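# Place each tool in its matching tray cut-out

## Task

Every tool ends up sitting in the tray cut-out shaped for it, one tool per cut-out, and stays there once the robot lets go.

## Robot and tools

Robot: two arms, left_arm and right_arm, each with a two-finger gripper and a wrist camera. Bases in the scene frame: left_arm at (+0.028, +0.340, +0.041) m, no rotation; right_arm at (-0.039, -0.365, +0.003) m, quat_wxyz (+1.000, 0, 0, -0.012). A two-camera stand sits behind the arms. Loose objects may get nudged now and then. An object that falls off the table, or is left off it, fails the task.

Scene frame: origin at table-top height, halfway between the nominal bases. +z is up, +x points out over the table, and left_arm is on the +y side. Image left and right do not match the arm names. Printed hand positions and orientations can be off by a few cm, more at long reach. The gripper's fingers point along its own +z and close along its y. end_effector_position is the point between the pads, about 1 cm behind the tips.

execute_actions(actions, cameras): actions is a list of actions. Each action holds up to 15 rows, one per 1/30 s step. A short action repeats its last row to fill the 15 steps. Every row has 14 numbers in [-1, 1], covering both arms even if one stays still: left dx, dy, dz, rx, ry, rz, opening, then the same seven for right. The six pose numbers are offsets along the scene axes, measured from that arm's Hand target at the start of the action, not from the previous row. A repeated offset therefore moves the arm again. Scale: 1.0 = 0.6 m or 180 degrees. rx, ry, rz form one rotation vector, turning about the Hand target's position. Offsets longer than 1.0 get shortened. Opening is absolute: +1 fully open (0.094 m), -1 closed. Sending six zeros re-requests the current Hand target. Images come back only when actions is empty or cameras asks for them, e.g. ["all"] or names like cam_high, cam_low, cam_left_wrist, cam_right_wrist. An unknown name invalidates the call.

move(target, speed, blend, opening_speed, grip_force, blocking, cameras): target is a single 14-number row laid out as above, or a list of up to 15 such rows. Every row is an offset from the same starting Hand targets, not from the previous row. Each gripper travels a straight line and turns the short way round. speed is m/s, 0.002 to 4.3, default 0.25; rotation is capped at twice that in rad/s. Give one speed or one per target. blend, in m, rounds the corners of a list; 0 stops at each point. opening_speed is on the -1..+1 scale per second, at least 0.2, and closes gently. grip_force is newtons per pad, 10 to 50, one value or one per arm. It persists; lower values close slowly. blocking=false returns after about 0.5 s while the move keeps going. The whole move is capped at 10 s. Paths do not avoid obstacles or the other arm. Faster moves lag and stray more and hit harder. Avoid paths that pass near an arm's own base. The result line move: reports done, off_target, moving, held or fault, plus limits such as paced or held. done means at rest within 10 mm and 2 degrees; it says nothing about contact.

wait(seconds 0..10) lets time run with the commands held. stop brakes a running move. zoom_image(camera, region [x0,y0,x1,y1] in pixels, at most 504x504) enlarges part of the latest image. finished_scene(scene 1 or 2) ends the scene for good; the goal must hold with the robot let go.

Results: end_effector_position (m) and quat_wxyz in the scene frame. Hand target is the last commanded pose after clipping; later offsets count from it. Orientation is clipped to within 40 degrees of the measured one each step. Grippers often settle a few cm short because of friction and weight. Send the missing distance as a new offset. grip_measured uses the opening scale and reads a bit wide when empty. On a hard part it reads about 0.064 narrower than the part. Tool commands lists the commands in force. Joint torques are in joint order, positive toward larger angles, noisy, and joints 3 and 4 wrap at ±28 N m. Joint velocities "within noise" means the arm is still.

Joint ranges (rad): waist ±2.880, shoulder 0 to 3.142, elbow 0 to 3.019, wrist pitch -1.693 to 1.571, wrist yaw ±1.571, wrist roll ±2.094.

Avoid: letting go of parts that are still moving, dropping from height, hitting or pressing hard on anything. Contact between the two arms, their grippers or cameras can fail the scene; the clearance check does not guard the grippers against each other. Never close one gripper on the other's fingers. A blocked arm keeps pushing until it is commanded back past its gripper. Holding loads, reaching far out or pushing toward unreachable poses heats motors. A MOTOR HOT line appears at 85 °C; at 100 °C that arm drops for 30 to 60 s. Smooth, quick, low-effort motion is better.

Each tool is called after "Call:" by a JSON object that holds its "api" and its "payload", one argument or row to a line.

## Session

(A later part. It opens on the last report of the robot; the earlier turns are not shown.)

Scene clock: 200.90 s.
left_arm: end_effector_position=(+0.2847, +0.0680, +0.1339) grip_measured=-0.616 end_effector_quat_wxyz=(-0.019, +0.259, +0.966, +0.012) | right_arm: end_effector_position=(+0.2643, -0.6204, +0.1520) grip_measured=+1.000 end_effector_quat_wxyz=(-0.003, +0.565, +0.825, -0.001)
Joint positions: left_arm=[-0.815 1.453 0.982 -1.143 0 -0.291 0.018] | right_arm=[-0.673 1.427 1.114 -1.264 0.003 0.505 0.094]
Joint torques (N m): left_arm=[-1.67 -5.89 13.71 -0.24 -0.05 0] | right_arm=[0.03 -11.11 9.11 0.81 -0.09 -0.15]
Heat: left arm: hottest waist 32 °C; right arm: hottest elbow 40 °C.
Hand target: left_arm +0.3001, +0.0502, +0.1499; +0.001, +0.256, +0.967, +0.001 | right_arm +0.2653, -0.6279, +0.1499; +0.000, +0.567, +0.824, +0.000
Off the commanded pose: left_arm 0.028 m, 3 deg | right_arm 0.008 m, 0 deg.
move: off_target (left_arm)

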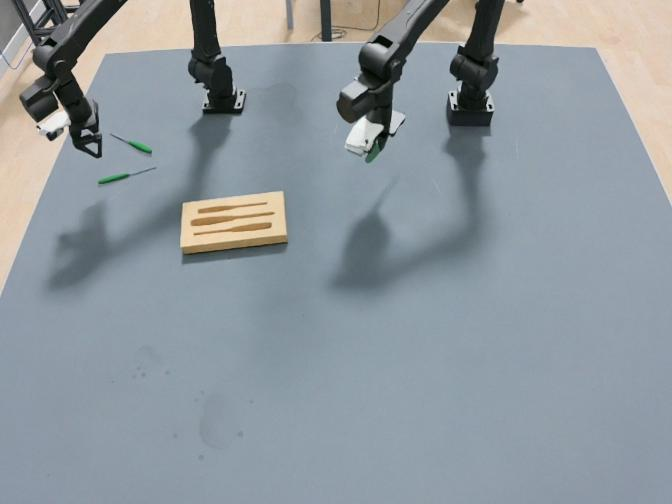

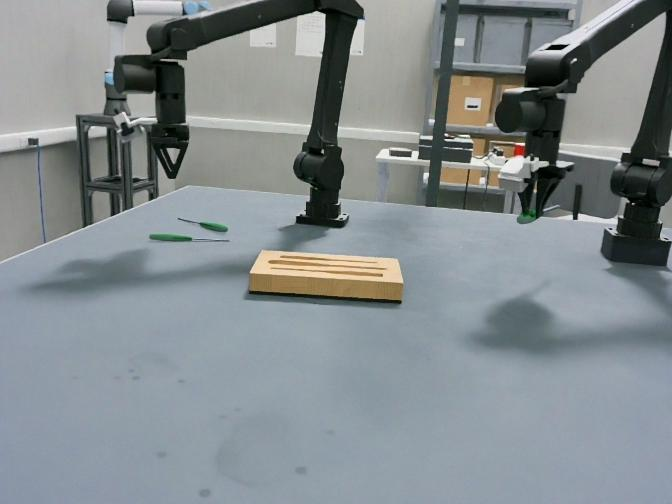

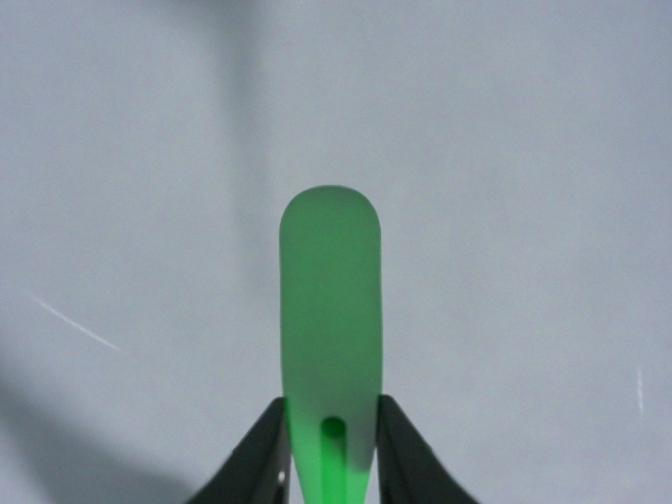

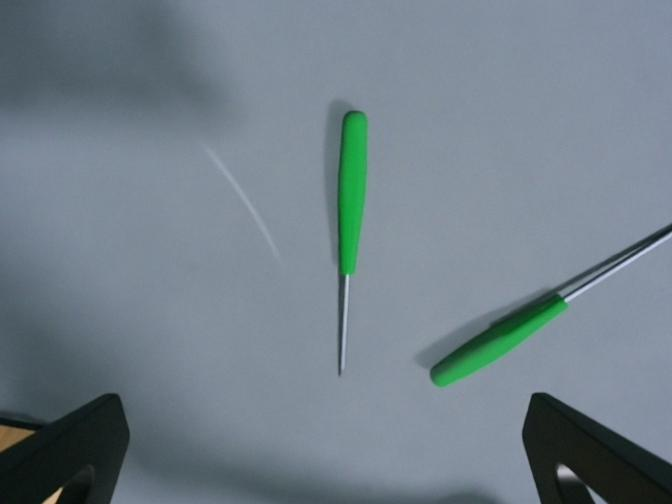

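Call:
{"api": "move", "payload": {
  "target": [
    [-0.0583, -0.15, 0, 0, 0, 0, -0.75, 0, 0, 0, 0, 0, 0, 1.0],
    [-0.0583, -0.15, -0.15, 0, 0, 0, -0.75, 0.0, 0.0, -0.12, 0, 0, 0, 1.0]
  ],
  "speed": 0.2,
  "blend": 0.02,
  "cameras": ["all"]
}}

Scene clock: 206.63 s.
left_arm: end_effector_position=(+0.2642, -0.0343, +0.0581) grip_measured=-0.616 end_effector_quat_wxyz=(-0.005, +0.258, +0.966, +0.005) | right_arm: end_effector_position=(+0.2676, -0.6232, +0.0819) grip_measured=+1.000 end_effector_quat_wxyz=(-0.001, +0.565, +0.825, -0.001)
Joint positions: left_arm=[-1.008 1.711 1.062 -0.936 -0.001 -0.487 0.018] | right_arm=[-0.673 1.512 1.005 -1.066 0.003 0.505 0.094]
Joint torques (N m): left_arm=[-1.85 -8.94 8.65 0.2 -0.07 0] | right_arm=[0.03 -11.99 7.51 0.87 -0.08 -0.15]
Heat: left arm: hottest waist 32 °C; right arm: hottest elbow 38 °C.
Hand target: left_arm +0.2650, -0.0399, +0.0599; +0.001, +0.256, +0.967, +0.001 | right_arm +0.2652, -0.6279, +0.0778; +0.000, +0.567, +0.824, +0.000
Off the commanded pose: left_arm 0.006 m, 1 deg | right_arm 0.007 m, 0 deg.
move: done

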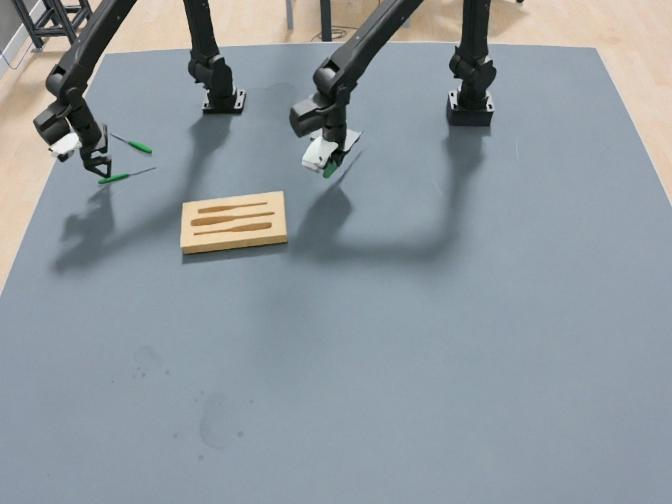

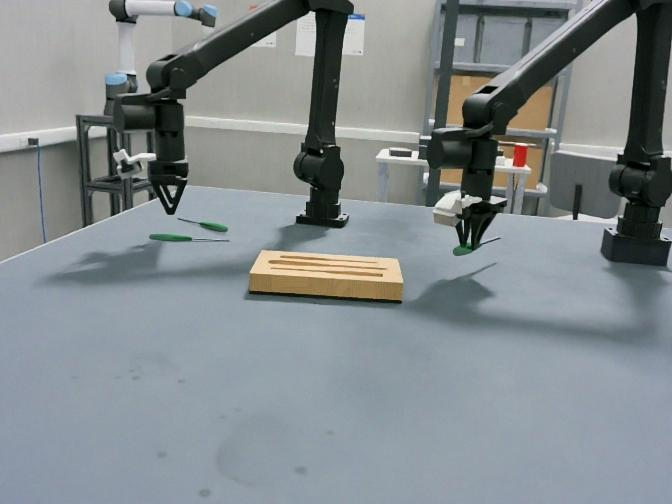

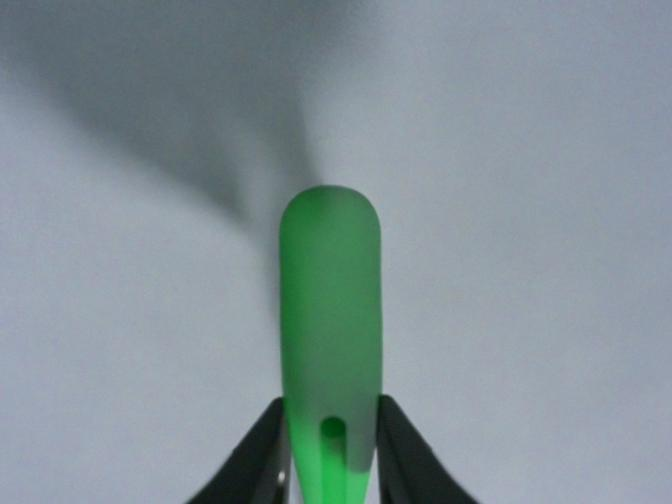

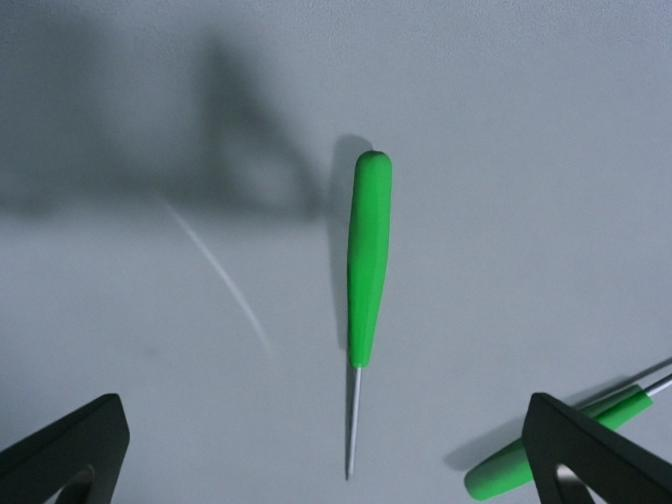

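Call:
{"api": "move", "payload": {
  "target": [0, 0, -0.06, 0, 0, 0, -0.75, -0.016, -0.0133, -0.0782, 0, 0, -0.0106, 1.0],
  "speed": 0.12,
  "cameras": ["all"]
}}

Call:
{"api": "zoom_image", "payload": {
  "camera": "cam_low",
  "region": [420, 170, 540, 270]
}}

Scene clock: 228.60 s.
left_arm: end_effector_position=(+0.2649, -0.0354, +0.0239) grip_measured=-0.616 end_effector_quat_wxyz=(-0.003, +0.257, +0.966, +0.003) | right_arm: end_effector_position=(+0.2594, -0.6317, +0.0360) grip_measured=+1.000 end_effector_quat_wxyz=(+0.001, +0.577, +0.817, -0.002)
Joint positions: left_arm=[-1.008 1.772 1.034 -0.842 -0.001 -0.487 0.018] | right_arm=[-0.703 1.579 0.941 -0.932 0.003 0.505 0.094]
Joint torques (N m): left_arm=[-1.9 -9 7.76 0.2 -0.06 0] | right_arm=[-0.32 -12.34 6.84 0.8 -0.1 -0.13]
Heat: left arm: hottest waist 32 °C; right arm: hottest elbow 35 °C.
Hand target: left_arm +0.2650, -0.0398, +0.0238; +0.001, +0.256, +0.967, +0.001 | right_arm +0.2556, -0.6358, +0.0310; +0.000, +0.581, +0.814, +0.000
Off the commanded pose: left_arm 0.004 m, 1 deg | right_arm 0.008 m, 0 deg.
move: done

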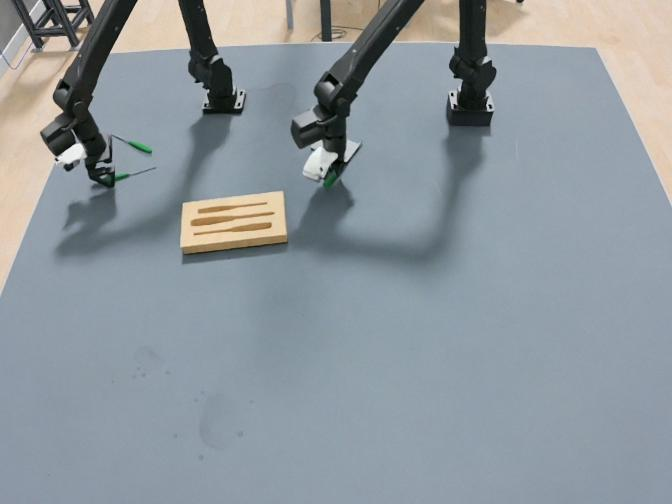

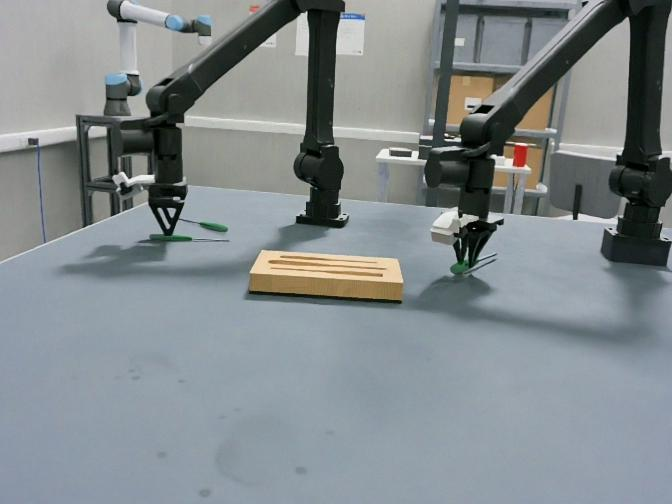

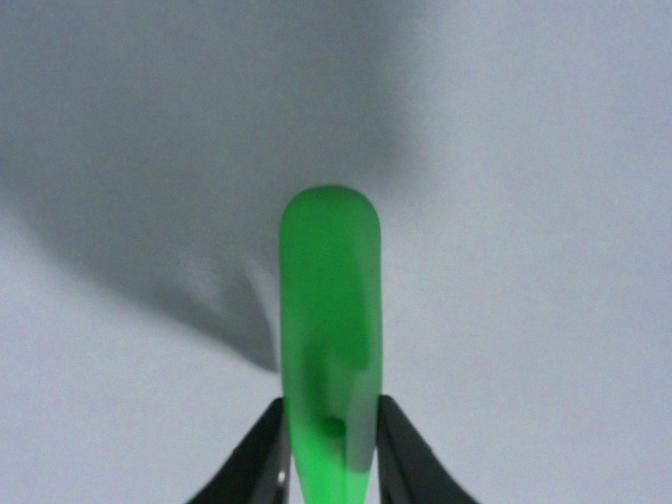

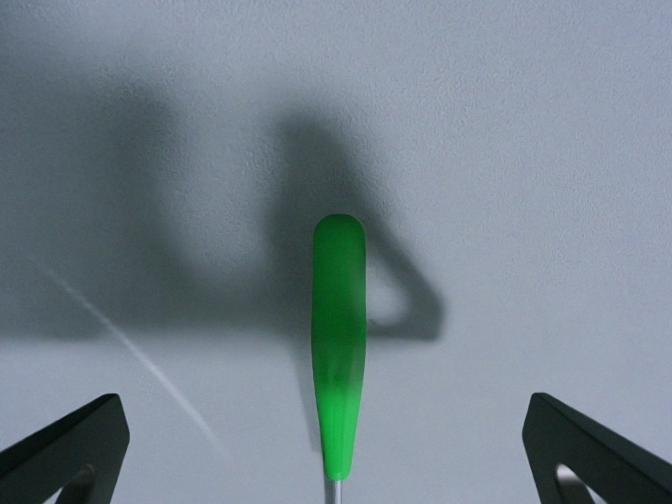

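Scaled by 4.200 from the camera's 672x504 image, which has a finer 960x720 frame.

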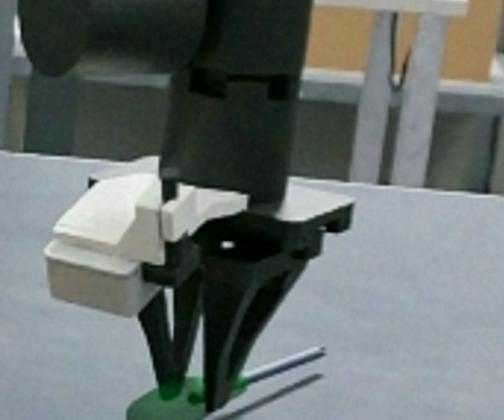

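Call:
{"api": "move", "payload": {
  "target": [0, 0, -0.0072, 0, 0, 0, -0.75, -0.0053, -0.0018, -0.0233, 0, 0, 0, 1.0],
  "speed": 0.06,
  "cameras": ["all"]
}}

Call:
{"api": "zoom_image", "payload": {
  "camera": "cam_low",
  "region": [420, 200, 520, 290]
}}

Call:
{"api": "zoom_image", "payload": {
  "camera": "cam_low",
  "region": [130, 190, 240, 260]
}}

Scene clock: 235.70 s.
left_arm: end_effector_position=(+0.2663, -0.0375, +0.0227) grip_measured=-0.616 end_effector_quat_wxyz=(+0.000, +0.257, +0.966, +0.000) | right_arm: end_effector_position=(+0.2580, -0.6331, +0.0237) grip_measured=+1.000 end_effector_quat_wxyz=(+0.003, +0.577, +0.816, -0.002)
Joint positions: left_arm=[-1.008 1.774 1.034 -0.83 -0.001 -0.487 0.018] | right_arm=[-0.708 1.597 0.924 -0.891 0.003 0.5 0.094]
Joint torques (N m): left_arm=[-1.85 -8.59 7.54 0.18 -0.07 0] | right_arm=[-0.5 -12.1 6.45 0.83 -0.09 -0.16]
Heat: left arm: hottest waist 32 °C; right arm: hottest elbow 34 °C.
Hand target: left_arm +0.2650, -0.0399, +0.0195; +0.001, +0.256, +0.967, +0.001 | right_arm +0.2525, -0.6369, +0.0170; +0.000, +0.580, +0.814, +0.000
Off the commanded pose: left_arm 0.004 m, 0 deg | right_arm 0.010 m, 1 deg.
move: done

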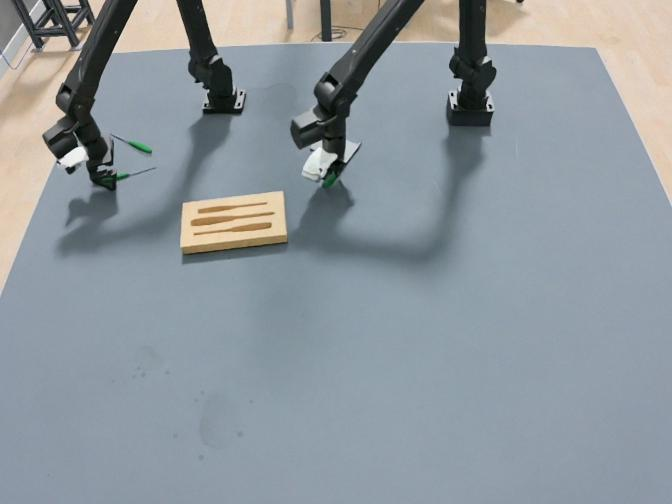

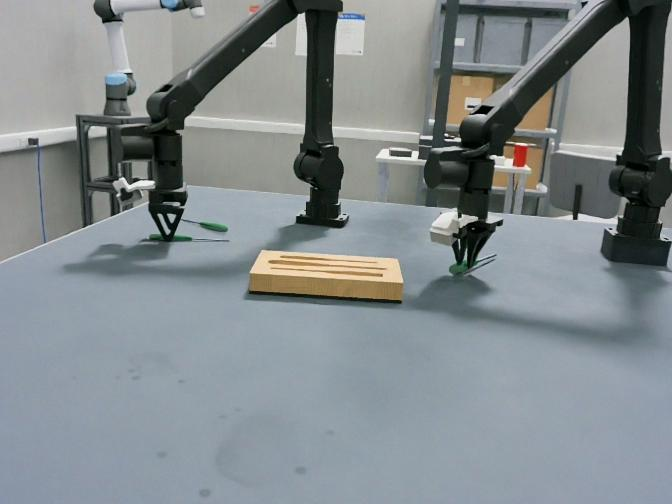

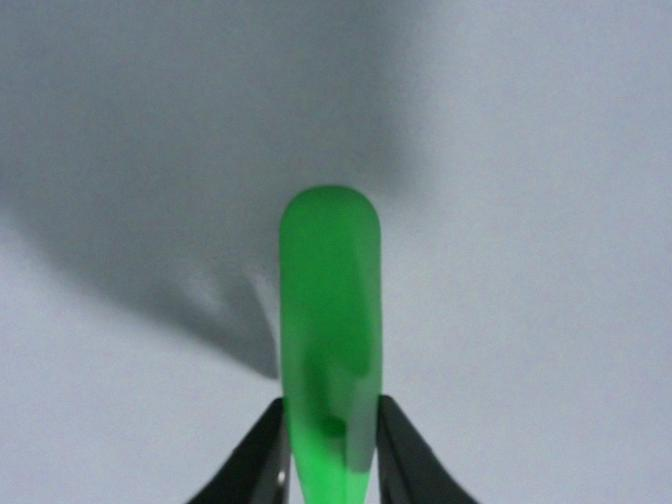

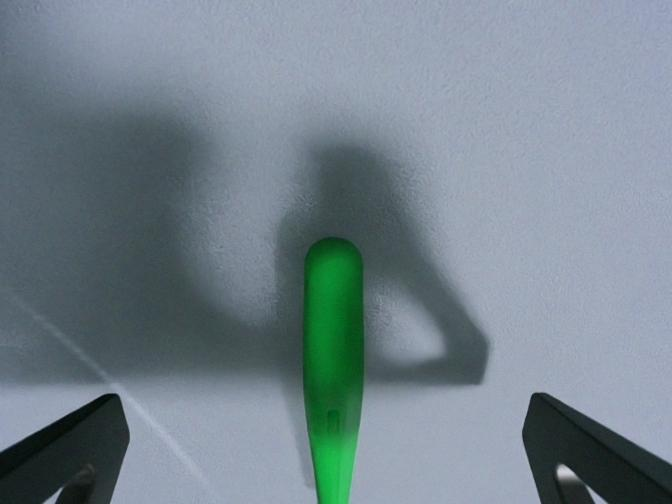

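Scaled by 5.040 from the camera's 672x504 image, which has a finer 960x720 frame.

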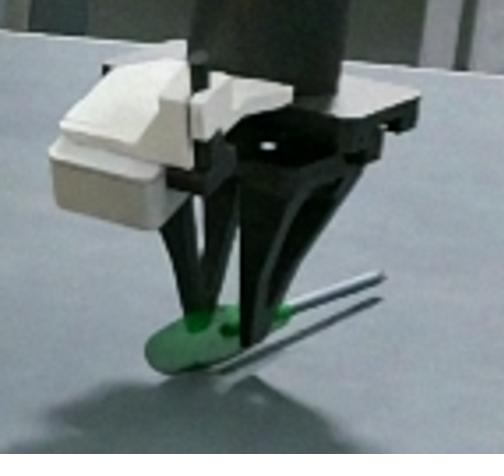

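Scaled by 4.582 from the camera's 672x504 image, which has a finer 960x720 frame.

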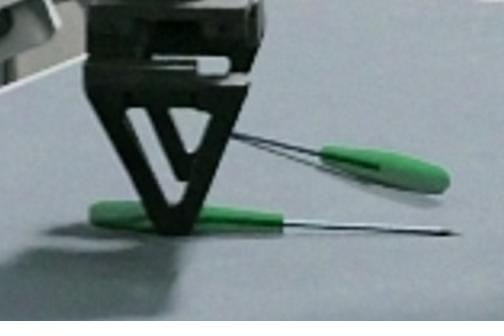

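Call:
{"api": "move", "payload": {
  "target": [0, 0, 0.0035, 0, 0, 0, -0.2, -0.0055, -0.002, -0.01, 0, 0, 0, 1.0],
  "speed": 0.05,
  "opening_speed": 0.5,
  "cameras": ["all"]
}}

Call:
{"api": "zoom_image", "payload": {
  "camera": "cam_low",
  "region": [420, 200, 520, 290]
}}

Call:
{"api": "zoom_image", "payload": {
  "camera": "cam_low",
  "region": [130, 190, 240, 260]
}}

Scene clock: 242.67 s.
left_arm: end_effector_position=(+0.2664, -0.0375, +0.0227) grip_measured=-0.203 end_effector_quat_wxyz=(+0.000, +0.257, +0.966, +0.000) | right_arm: end_effector_position=(+0.2548, -0.6349, +0.0182) grip_measured=+1.000 end_effector_quat_wxyz=(+0.004, +0.578, +0.816, -0.002)
Joint positions: left_arm=[-1.008 1.774 1.034 -0.83 -0.001 -0.487 0.037] | right_arm=[-0.716 1.604 0.914 -0.873 0.003 0.492 0.094]
Joint torques (N m): left_arm=[-1.9 -8.82 7.66 0.01 -0.06 0.01] | right_arm=[-0.26 -11.99 6.27 0.77 -0.09 -0.15]
Heat: left arm: hottest waist 32 °C; right arm: hottest elbow 33 °C.
Hand target: left_arm +0.2650, -0.0398, +0.0216; +0.001, +0.256, +0.967, +0.001 | right_arm +0.2491, -0.6381, +0.0110; +0.000, +0.581, +0.814, +0.000
Off the commanded pose: left_arm 0.003 m, 0 deg | right_arm 0.010 m, 1 deg.
move: done

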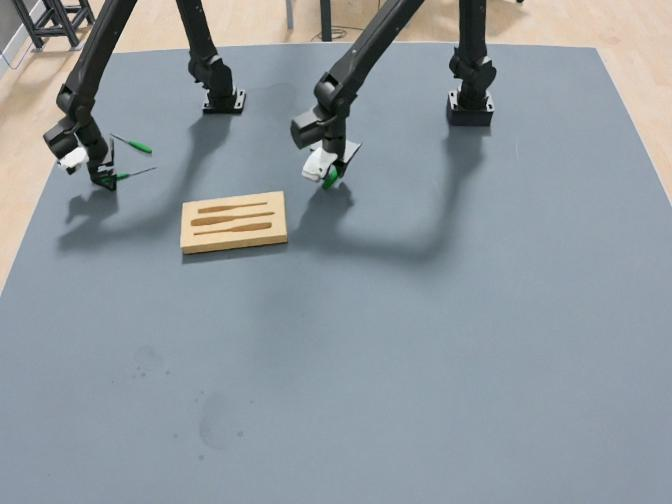

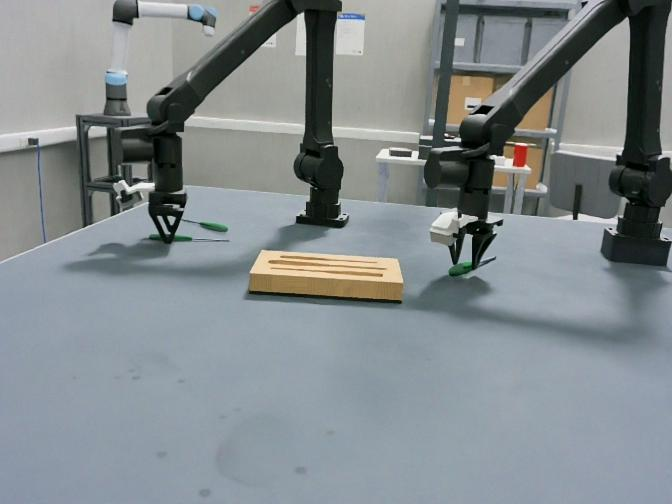

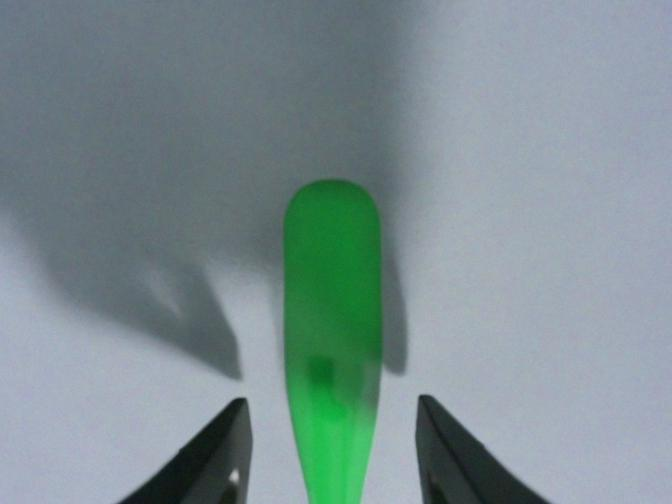

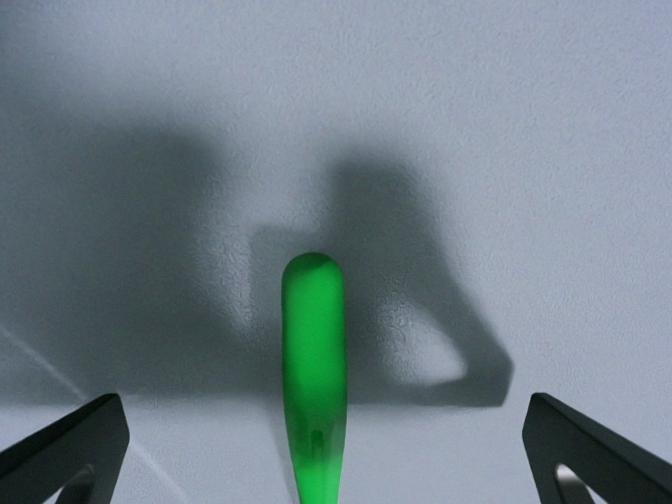

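Scaled by 5.040 from the camera's 672x504 image, which has a finer 960x720 frame.

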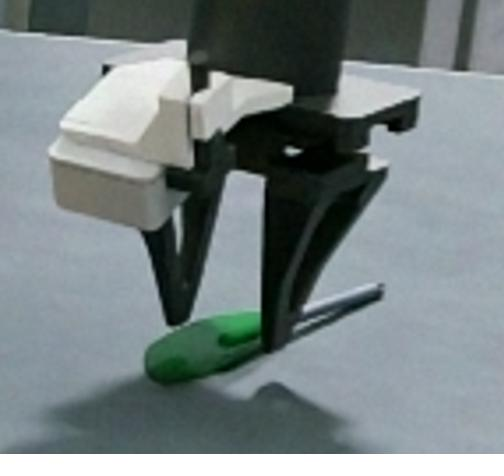

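Scaled by 4.582 from the camera's 672x504 image, which has a finer 960x720 frame.

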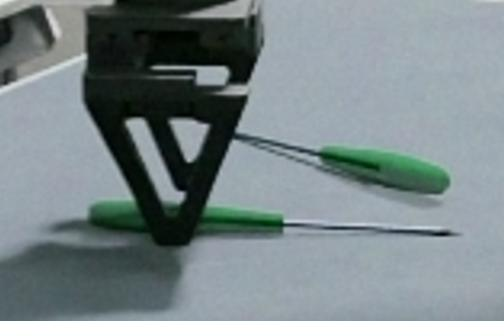

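Call:
{"api": "move", "payload": {
  "target": [
    [0, 0, 0.15, 0, 0, 0, -0.2, 0, 0, -0.0042, 0, 0, 0, 1.0]
  ],
  "speed": 0.1,
  "cameras": ["cam_left_wrist", "cam_right_wrist"]
}}

Call:
{"api": "move", "payload": {
  "target": [0.05, 0.5, 0.15, 0, 0, 0.165, 0.5, 0, 0, 0, 0, 0, 0, -0.87],
  "speed": 0.25,
  "opening_speed": 1.2,
  "cameras": ["cam_high", "cam_right_wrist", "cam_low"]
}}

Scene clock: 251.23 s.
left_arm: end_effector_position=(+0.2562, -0.0214, +0.0933) grip_measured=-0.203 end_effector_quat_wxyz=(-0.017, +0.257, +0.966, +0.017) | right_arm: end_effector_position=(+0.2558, -0.6358, +0.0168) grip_measured=+1.000 end_effector_quat_wxyz=(+0.006, +0.578, +0.816, -0.002)
Joint positions: left_arm=[-1.008 1.641 1.08 -1.057 -0.001 -0.487 0.037] | right_arm=[-0.716 1.607 0.914 -0.865 0.003 0.492 0.094]
Joint torques (N m): left_arm=[-1.79 -8.88 12.41 -0.36 -0.05 0.01] | right_arm=[-0.32 -11.87 6.02 0.83 -0.09 -0.15]
Heat: left arm: hottest waist 32 °C; right arm: hottest elbow 32 °C.
Hand target: left_arm +0.2650, -0.0398, +0.1116; +0.001, +0.256, +0.967, +0.001 | right_arm +0.2491, -0.6381, +0.0084; +0.000, +0.581, +0.814, +0.000
Off the commanded pose: left_arm 0.028 m, 3 deg | right_arm 0.011 m, 1 deg.
move: off_target (left_arm, right_arm)
Images, in order (width x height): cam_left_wrist 672x504, cam_right_wrist 672x504.

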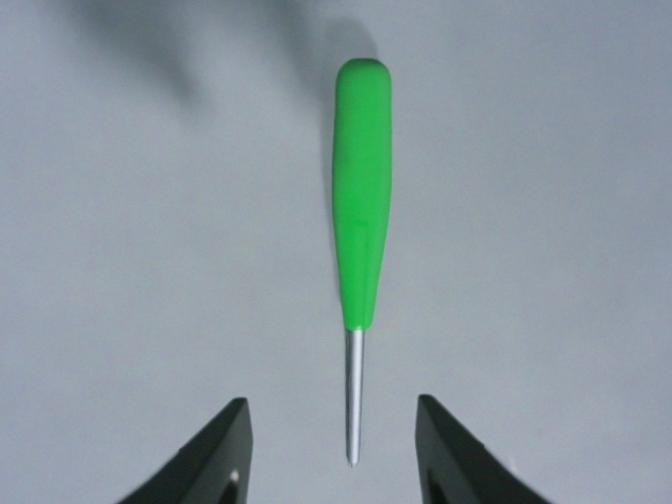

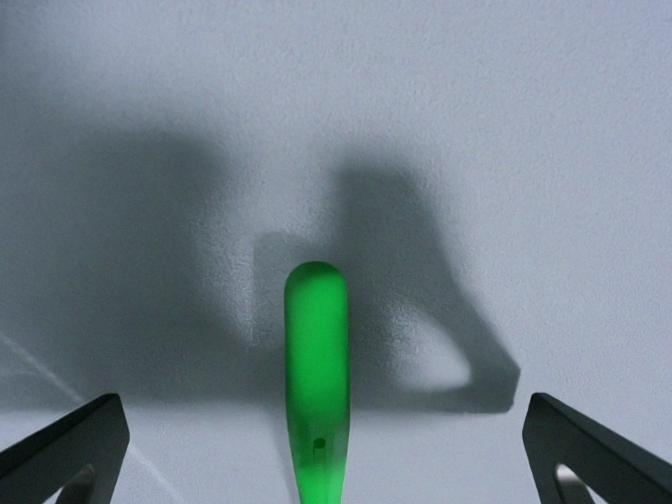

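Scene clock: 253.47 s.
left_arm: end_effector_position=(+0.2922, +0.2583, +0.1960) grip_measured=+0.497 end_effector_quat_wxyz=(-0.003, +0.000, +1.000, +0.004) | right_arm: end_effector_position=(+0.2558, -0.6358, +0.0168) grip_measured=-0.708 end_effector_quat_wxyz=(+0.006, +0.578, +0.816, -0.002)
Joint positions: left_arm=[-0.304 1.095 0.843 -1.328 -0.005 -0.302 0.07] | right_arm=[-0.716 1.607 0.914 -0.865 0.003 0.492 0.014]
Joint torques (N m): left_arm=[-0.38 -2.96 10.77 -0.31 0.15 0.17] | right_arm=[-0.21 -11.81 6.06 0.83 -0.1 -0.15]
Heat: left arm: hottest waist 32 °C; right arm: hottest elbow 32 °C.
Hand target: left_arm +0.2950, +0.2601, +0.2016; +0.001, +0.000, +1.000, +0.001 | right_arm +0.2491, -0.6380, +0.0084; +0.000, +0.580, +0.814, +0.000
Off the commanded pose: left_arm 0.006 m, 1 deg | right_arm 0.011 m, 1 deg.
move: off_target (right_arm)
Images, in order (width x height): cam_high 672x504, cam_low 672x504, cam_right_wrist 672x504.

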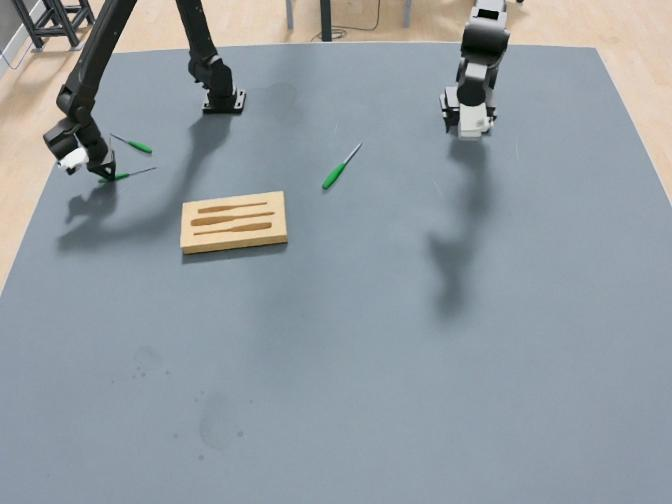

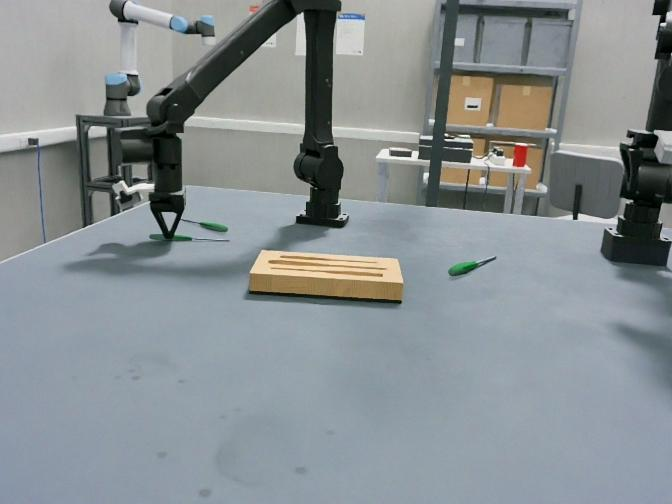

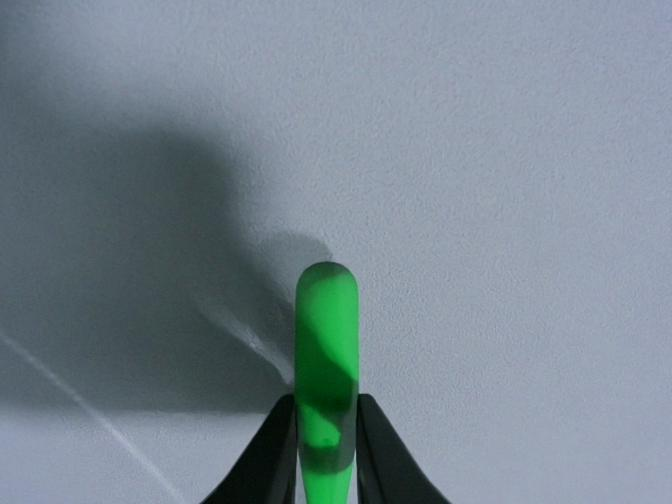

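Call:
{"api": "move", "payload": {
  "target": [
    [0, 0, 0, 0, 0, 0, 0.5, 0, 0, 0.167, 0, 0, 0, -0.87],
    [0, 0, 0, 0, 0, 0, 0.5, 0.2515, 0.53, 0.2193, 0, 0, -0.0683, -0.87]
  ],
  "speed": 0.2,
  "blend": 0.04,
  "cameras": ["all"]
}}

Scene clock: 263.07 s.
left_arm: end_effector_position=(+0.2922, +0.2583, +0.1960) grip_measured=+0.497 end_effector_quat_wxyz=(-0.003, +0.001, +1.000, +0.004) | right_arm: end_effector_position=(+0.3802, -0.3253, +0.1253) grip_measured=-0.708 end_effector_quat_wxyz=(-0.013, +0.664, +0.748, -0.011)
Joint positions: left_arm=[-0.304 1.095 0.843 -1.328 -0.005 -0.302 0.07] | right_arm=[0.118 1.53 1.152 -1.225 -0.004 1.547 0.014]
Joint torques (N m): left_arm=[-0.32 -3.02 10.74 -0.32 0.15 0.16] | right_arm=[1.67 -12.22 13.45 -0.18 0.19 0.06]
Heat: left arm: hottest waist 32 °C; right arm: hottest elbow 32 °C.
Hand target: left_arm +0.2950, +0.2602, +0.2016; +0.001, +0.000, +1.000, +0.001 | right_arm +0.3999, -0.3201, +0.1399; +0.000, +0.664, +0.747, +0.000
Off the commanded pose: left_arm 0.006 m, 1 deg | right_arm 0.025 m, 2 deg.
move: off_target (right_arm)

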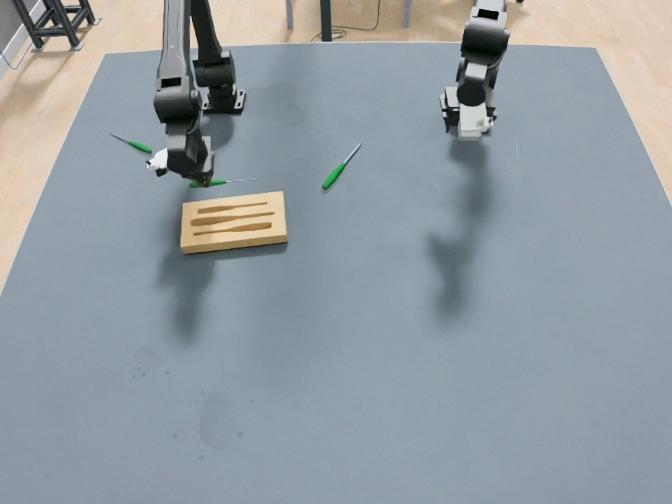

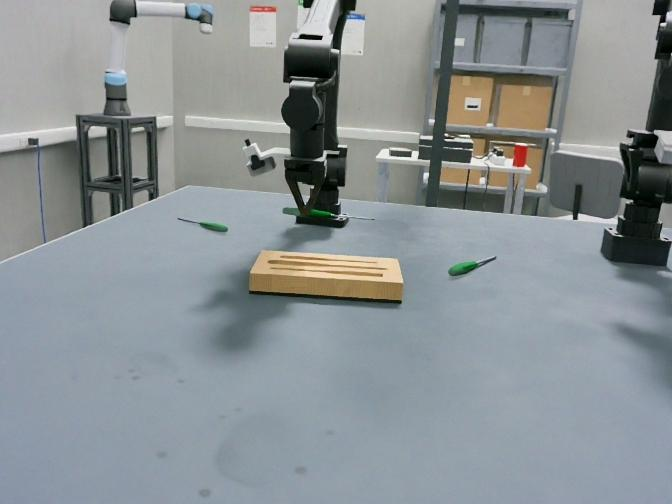

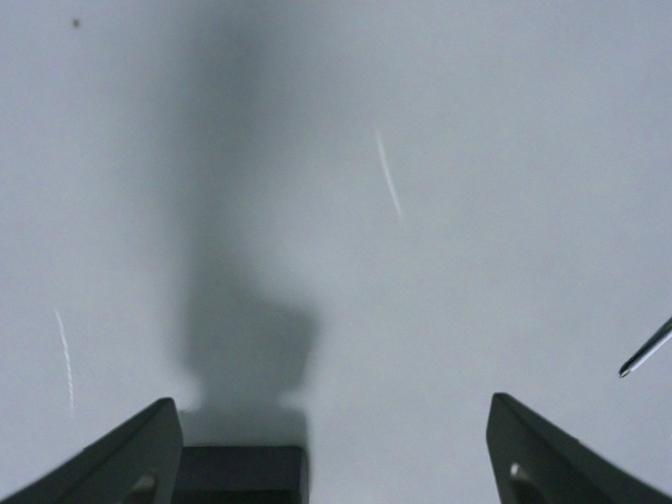

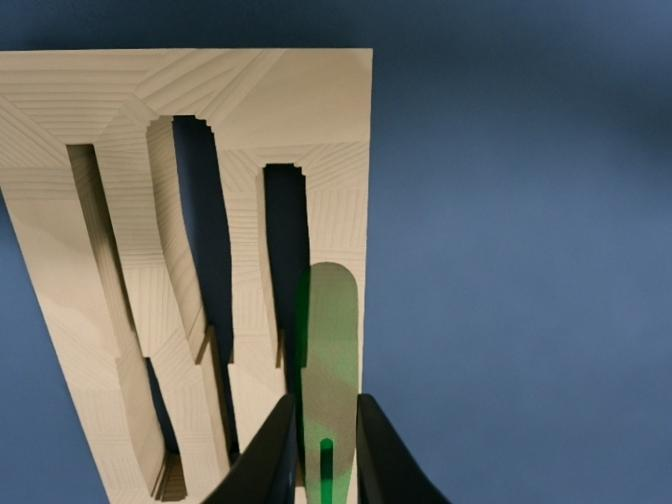

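Call:
{"api": "move", "payload": {
  "target": [0, 0, 0, 0, 0, 0, 0.5, 0.0203, 0.0083, -0.09, 0, 0, 0, -0.87],
  "speed": 0.1,
  "cameras": ["cam_high", "cam_right_wrist"]
}}

Scene clock: 280.40 s.
left_arm: end_effector_position=(+0.2922, +0.2583, +0.1960) grip_measured=+0.497 end_effector_quat_wxyz=(-0.003, +0.001, +1.000, +0.004) | right_arm: end_effector_position=(+0.4052, -0.3230, +0.0861) grip_measured=-0.708 end_effector_quat_wxyz=(-0.006, +0.667, +0.745, -0.004)
Joint positions: left_arm=[-0.304 1.095 0.843 -1.328 -0.005 -0.302 0.07] | right_arm=[0.118 1.624 1.152 -1.114 -0.003 1.555 0.014]
Joint torques (N m): left_arm=[-0.38 -3.08 10.74 -0.31 0.15 0.16] | right_arm=[2.02 -13.8 8.98 0.73 0.19 0.05]
Heat: left arm: hottest waist 32 °C; right arm: hottest elbow 35 °C.
Hand target: left_arm +0.2950, +0.2602, +0.2016; +0.001, +0.000, +1.000, +0.001 | right_arm +0.4121, -0.3152, +0.0859; +0.000, +0.664, +0.747, +0.000
Off the commanded pose: left_arm 0.006 m, 1 deg | right_arm 0.010 m, 1 deg.
move: done
Images, in order (width x height): cam_high 672x504, cam_right_wrist 672x504.

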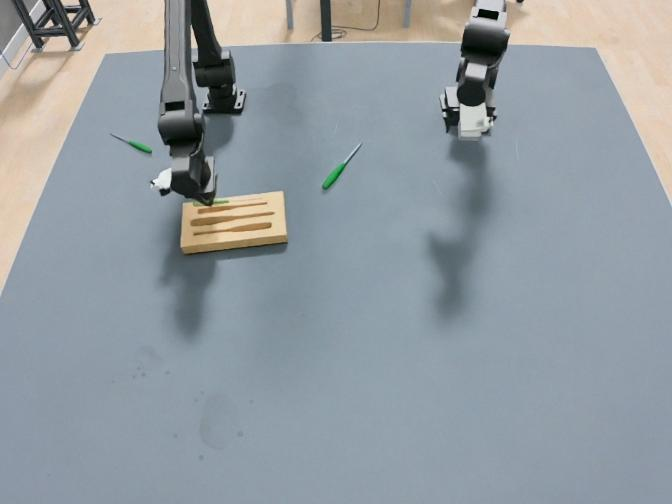

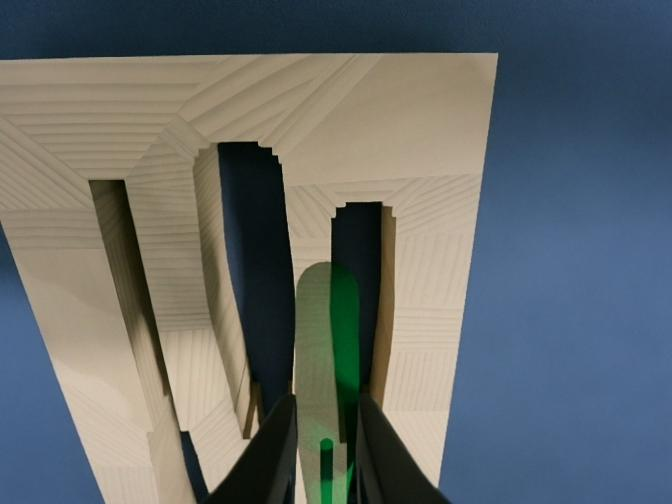

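Call:
{"api": "move", "payload": {
  "target": [0, 0, 0, 0, 0, 0, 0.5, -0.0162, 0.0042, -0.02, 0, 0, 0.004, -0.87],
  "speed": 0.06,
  "cameras": ["cam_high", "cam_right_wrist", "cam_low"]
}}

Call:
{"api": "zoom_image", "payload": {
  "camera": "cam_high",
  "region": [170, 180, 300, 265]
}}

Call:
{"api": "zoom_image", "payload": {
  "camera": "cam_low",
  "region": [230, 200, 420, 310]
}}

Scene clock: 292.83 s.
left_arm: end_effector_position=(+0.2922, +0.2583, +0.1960) grip_measured=+0.497 end_effector_quat_wxyz=(-0.003, +0.001, +1.000, +0.004) | right_arm: end_effector_position=(+0.4032, -0.3194, +0.0774) grip_measured=-0.708 end_effector_quat_wxyz=(-0.002, +0.664, +0.748, +0.000)
Joint positions: left_arm=[-0.304 1.095 0.843 -1.328 -0.005 -0.302 0.07] | right_arm=[0.127 1.624 1.126 -1.076 -0.003 1.556 0.014]
Joint torques (N m): left_arm=[-0.32 -3.08 10.76 -0.31 0.15 0.16] | right_arm=[1.9 -14.21 7.24 0.76 0.18 0]
Heat: left arm: hottest elbow 33 °C; right arm: hottest elbow 34 °C.
Hand target: left_arm +0.2950, +0.2602, +0.2016; +0.001, +0.000, +1.000, +0.001 | right_arm +0.4024, -0.3125, +0.0740; +0.000, +0.660, +0.752, +0.000
Off the commanded pose: left_arm 0.006 m, 1 deg | right_arm 0.008 m, 1 deg.
move: done
Images, in order (width x height): cam_high 672x504, cam_low 672x504, cam_right_wrist 672x504.

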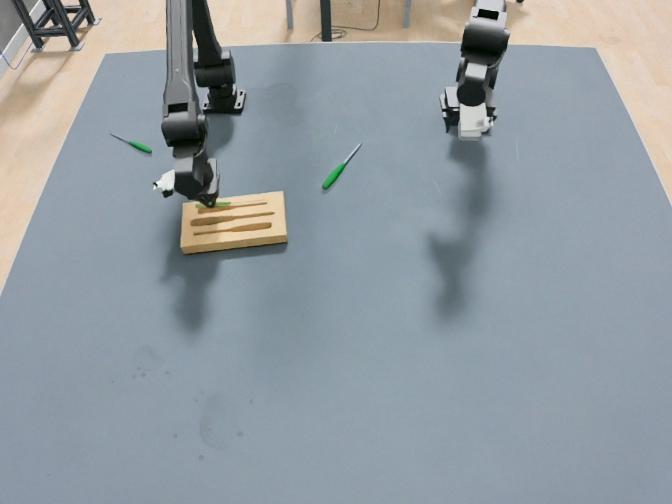

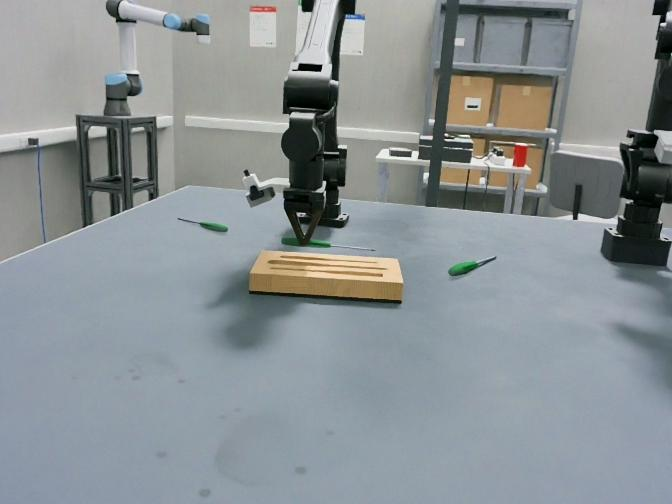

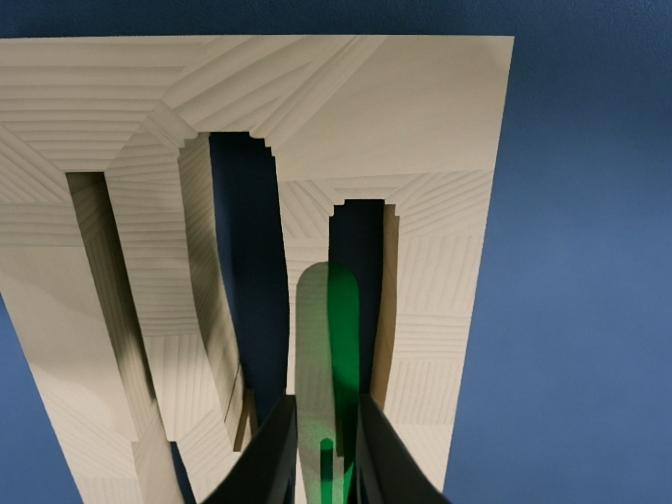

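Scaled by 3.877 from the camera's 672x504 image, which has a finer 960x720 frame.

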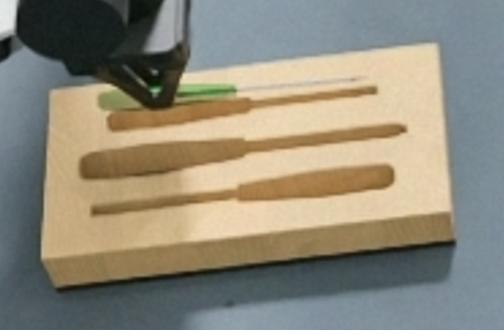

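Scaled by 2.653 from the camera's 672x504 image, which has a finer 960x720 frame.

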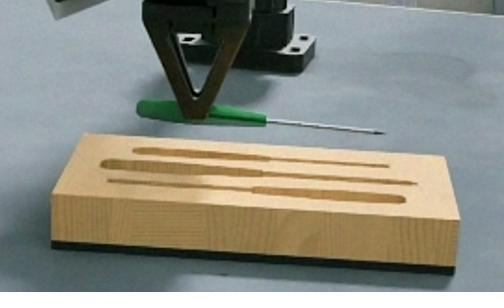

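Call:
{"api": "move", "payload": {
  "target": [0, 0, 0, 0, 0, 0, 0.5, -0.0155, -0.0013, -0.02, 0, 0, 0.002, -0.87],
  "speed": 0.06,
  "cameras": ["cam_high", "cam_right_wrist", "cam_low"]
}}

Call:
{"api": "zoom_image", "payload": {
  "camera": "cam_high",
  "region": [170, 180, 300, 265]
}}

Call:
{"api": "zoom_image", "payload": {
  "camera": "cam_low",
  "region": [230, 200, 420, 310]
}}

Scene clock: 299.00 s.
left_arm: end_effector_position=(+0.2922, +0.2583, +0.1960) grip_measured=+0.497 end_effector_quat_wxyz=(-0.003, +0.001, +1.000, +0.004) | right_arm: end_effector_position=(+0.3940, -0.3202, +0.0633) grip_measured=-0.708 end_effector_quat_wxyz=(-0.004, +0.664, +0.748, -0.002)
Joint positions: left_arm=[-0.304 1.095 0.843 -1.328 -0.005 -0.302 0.07] | right_arm=[0.127 1.624 1.084 -1.039 -0.003 1.556 0.014]
Joint torques (N m): left_arm=[-0.38 -3.08 10.76 -0.31 0.15 0.16] | right_arm=[2.08 -14.51 6.97 0.73 0.18 -0.06]
Heat: left arm: hottest elbow 33 °C; right arm: hottest elbow 33 °C.
Hand target: left_arm +0.2950, +0.2602, +0.2016; +0.001, +0.000, +1.000, +0.001 | right_arm +0.3931, -0.3133, +0.0620; +0.000, +0.657, +0.754, +0.000
Off the commanded pose: left_arm 0.006 m, 1 deg | right_arm 0.007 m, 1 deg.
move: done
Images, in order (width x height): cam_high 672x504, cam_low 672x504, cam_right_wrist 672x504.

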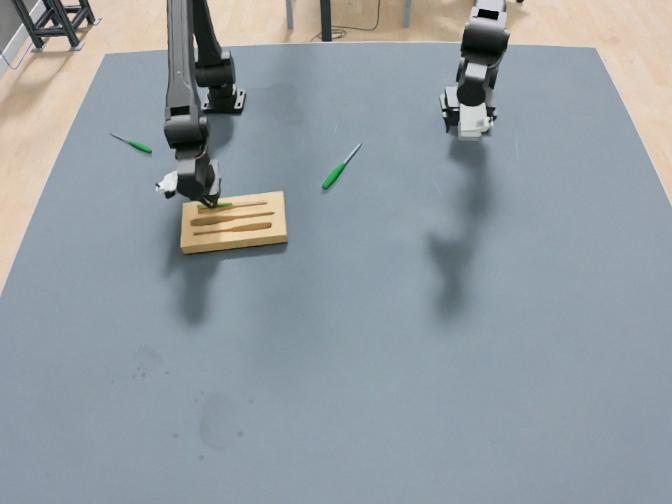

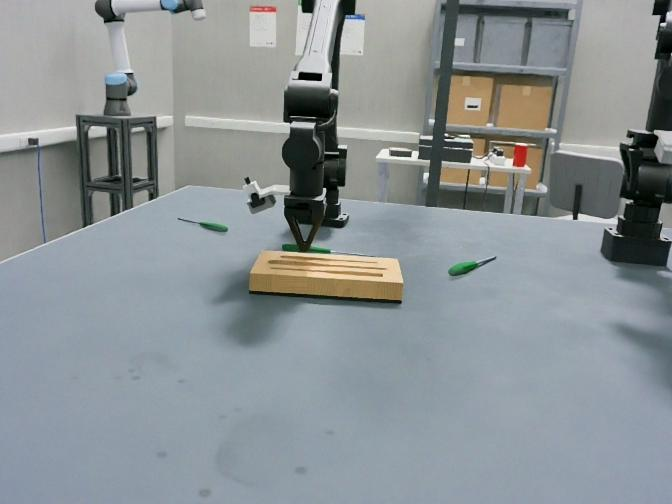

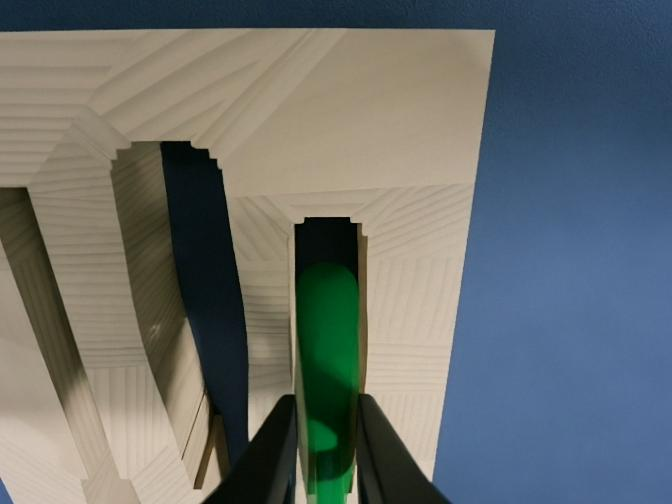

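Scaled by 3.877 from the camera's 672x504 image, which has a finer 960x720 frame.

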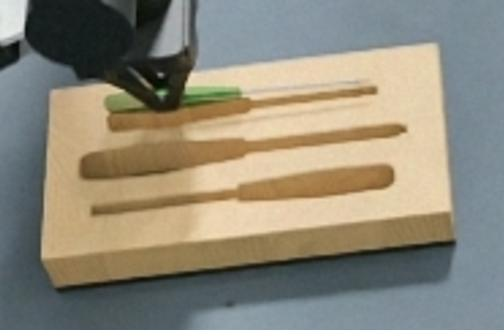

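Scaled by 2.653 from the camera's 672x504 image, which has a finer 960x720 frame.

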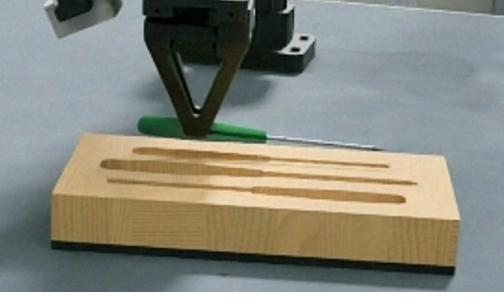

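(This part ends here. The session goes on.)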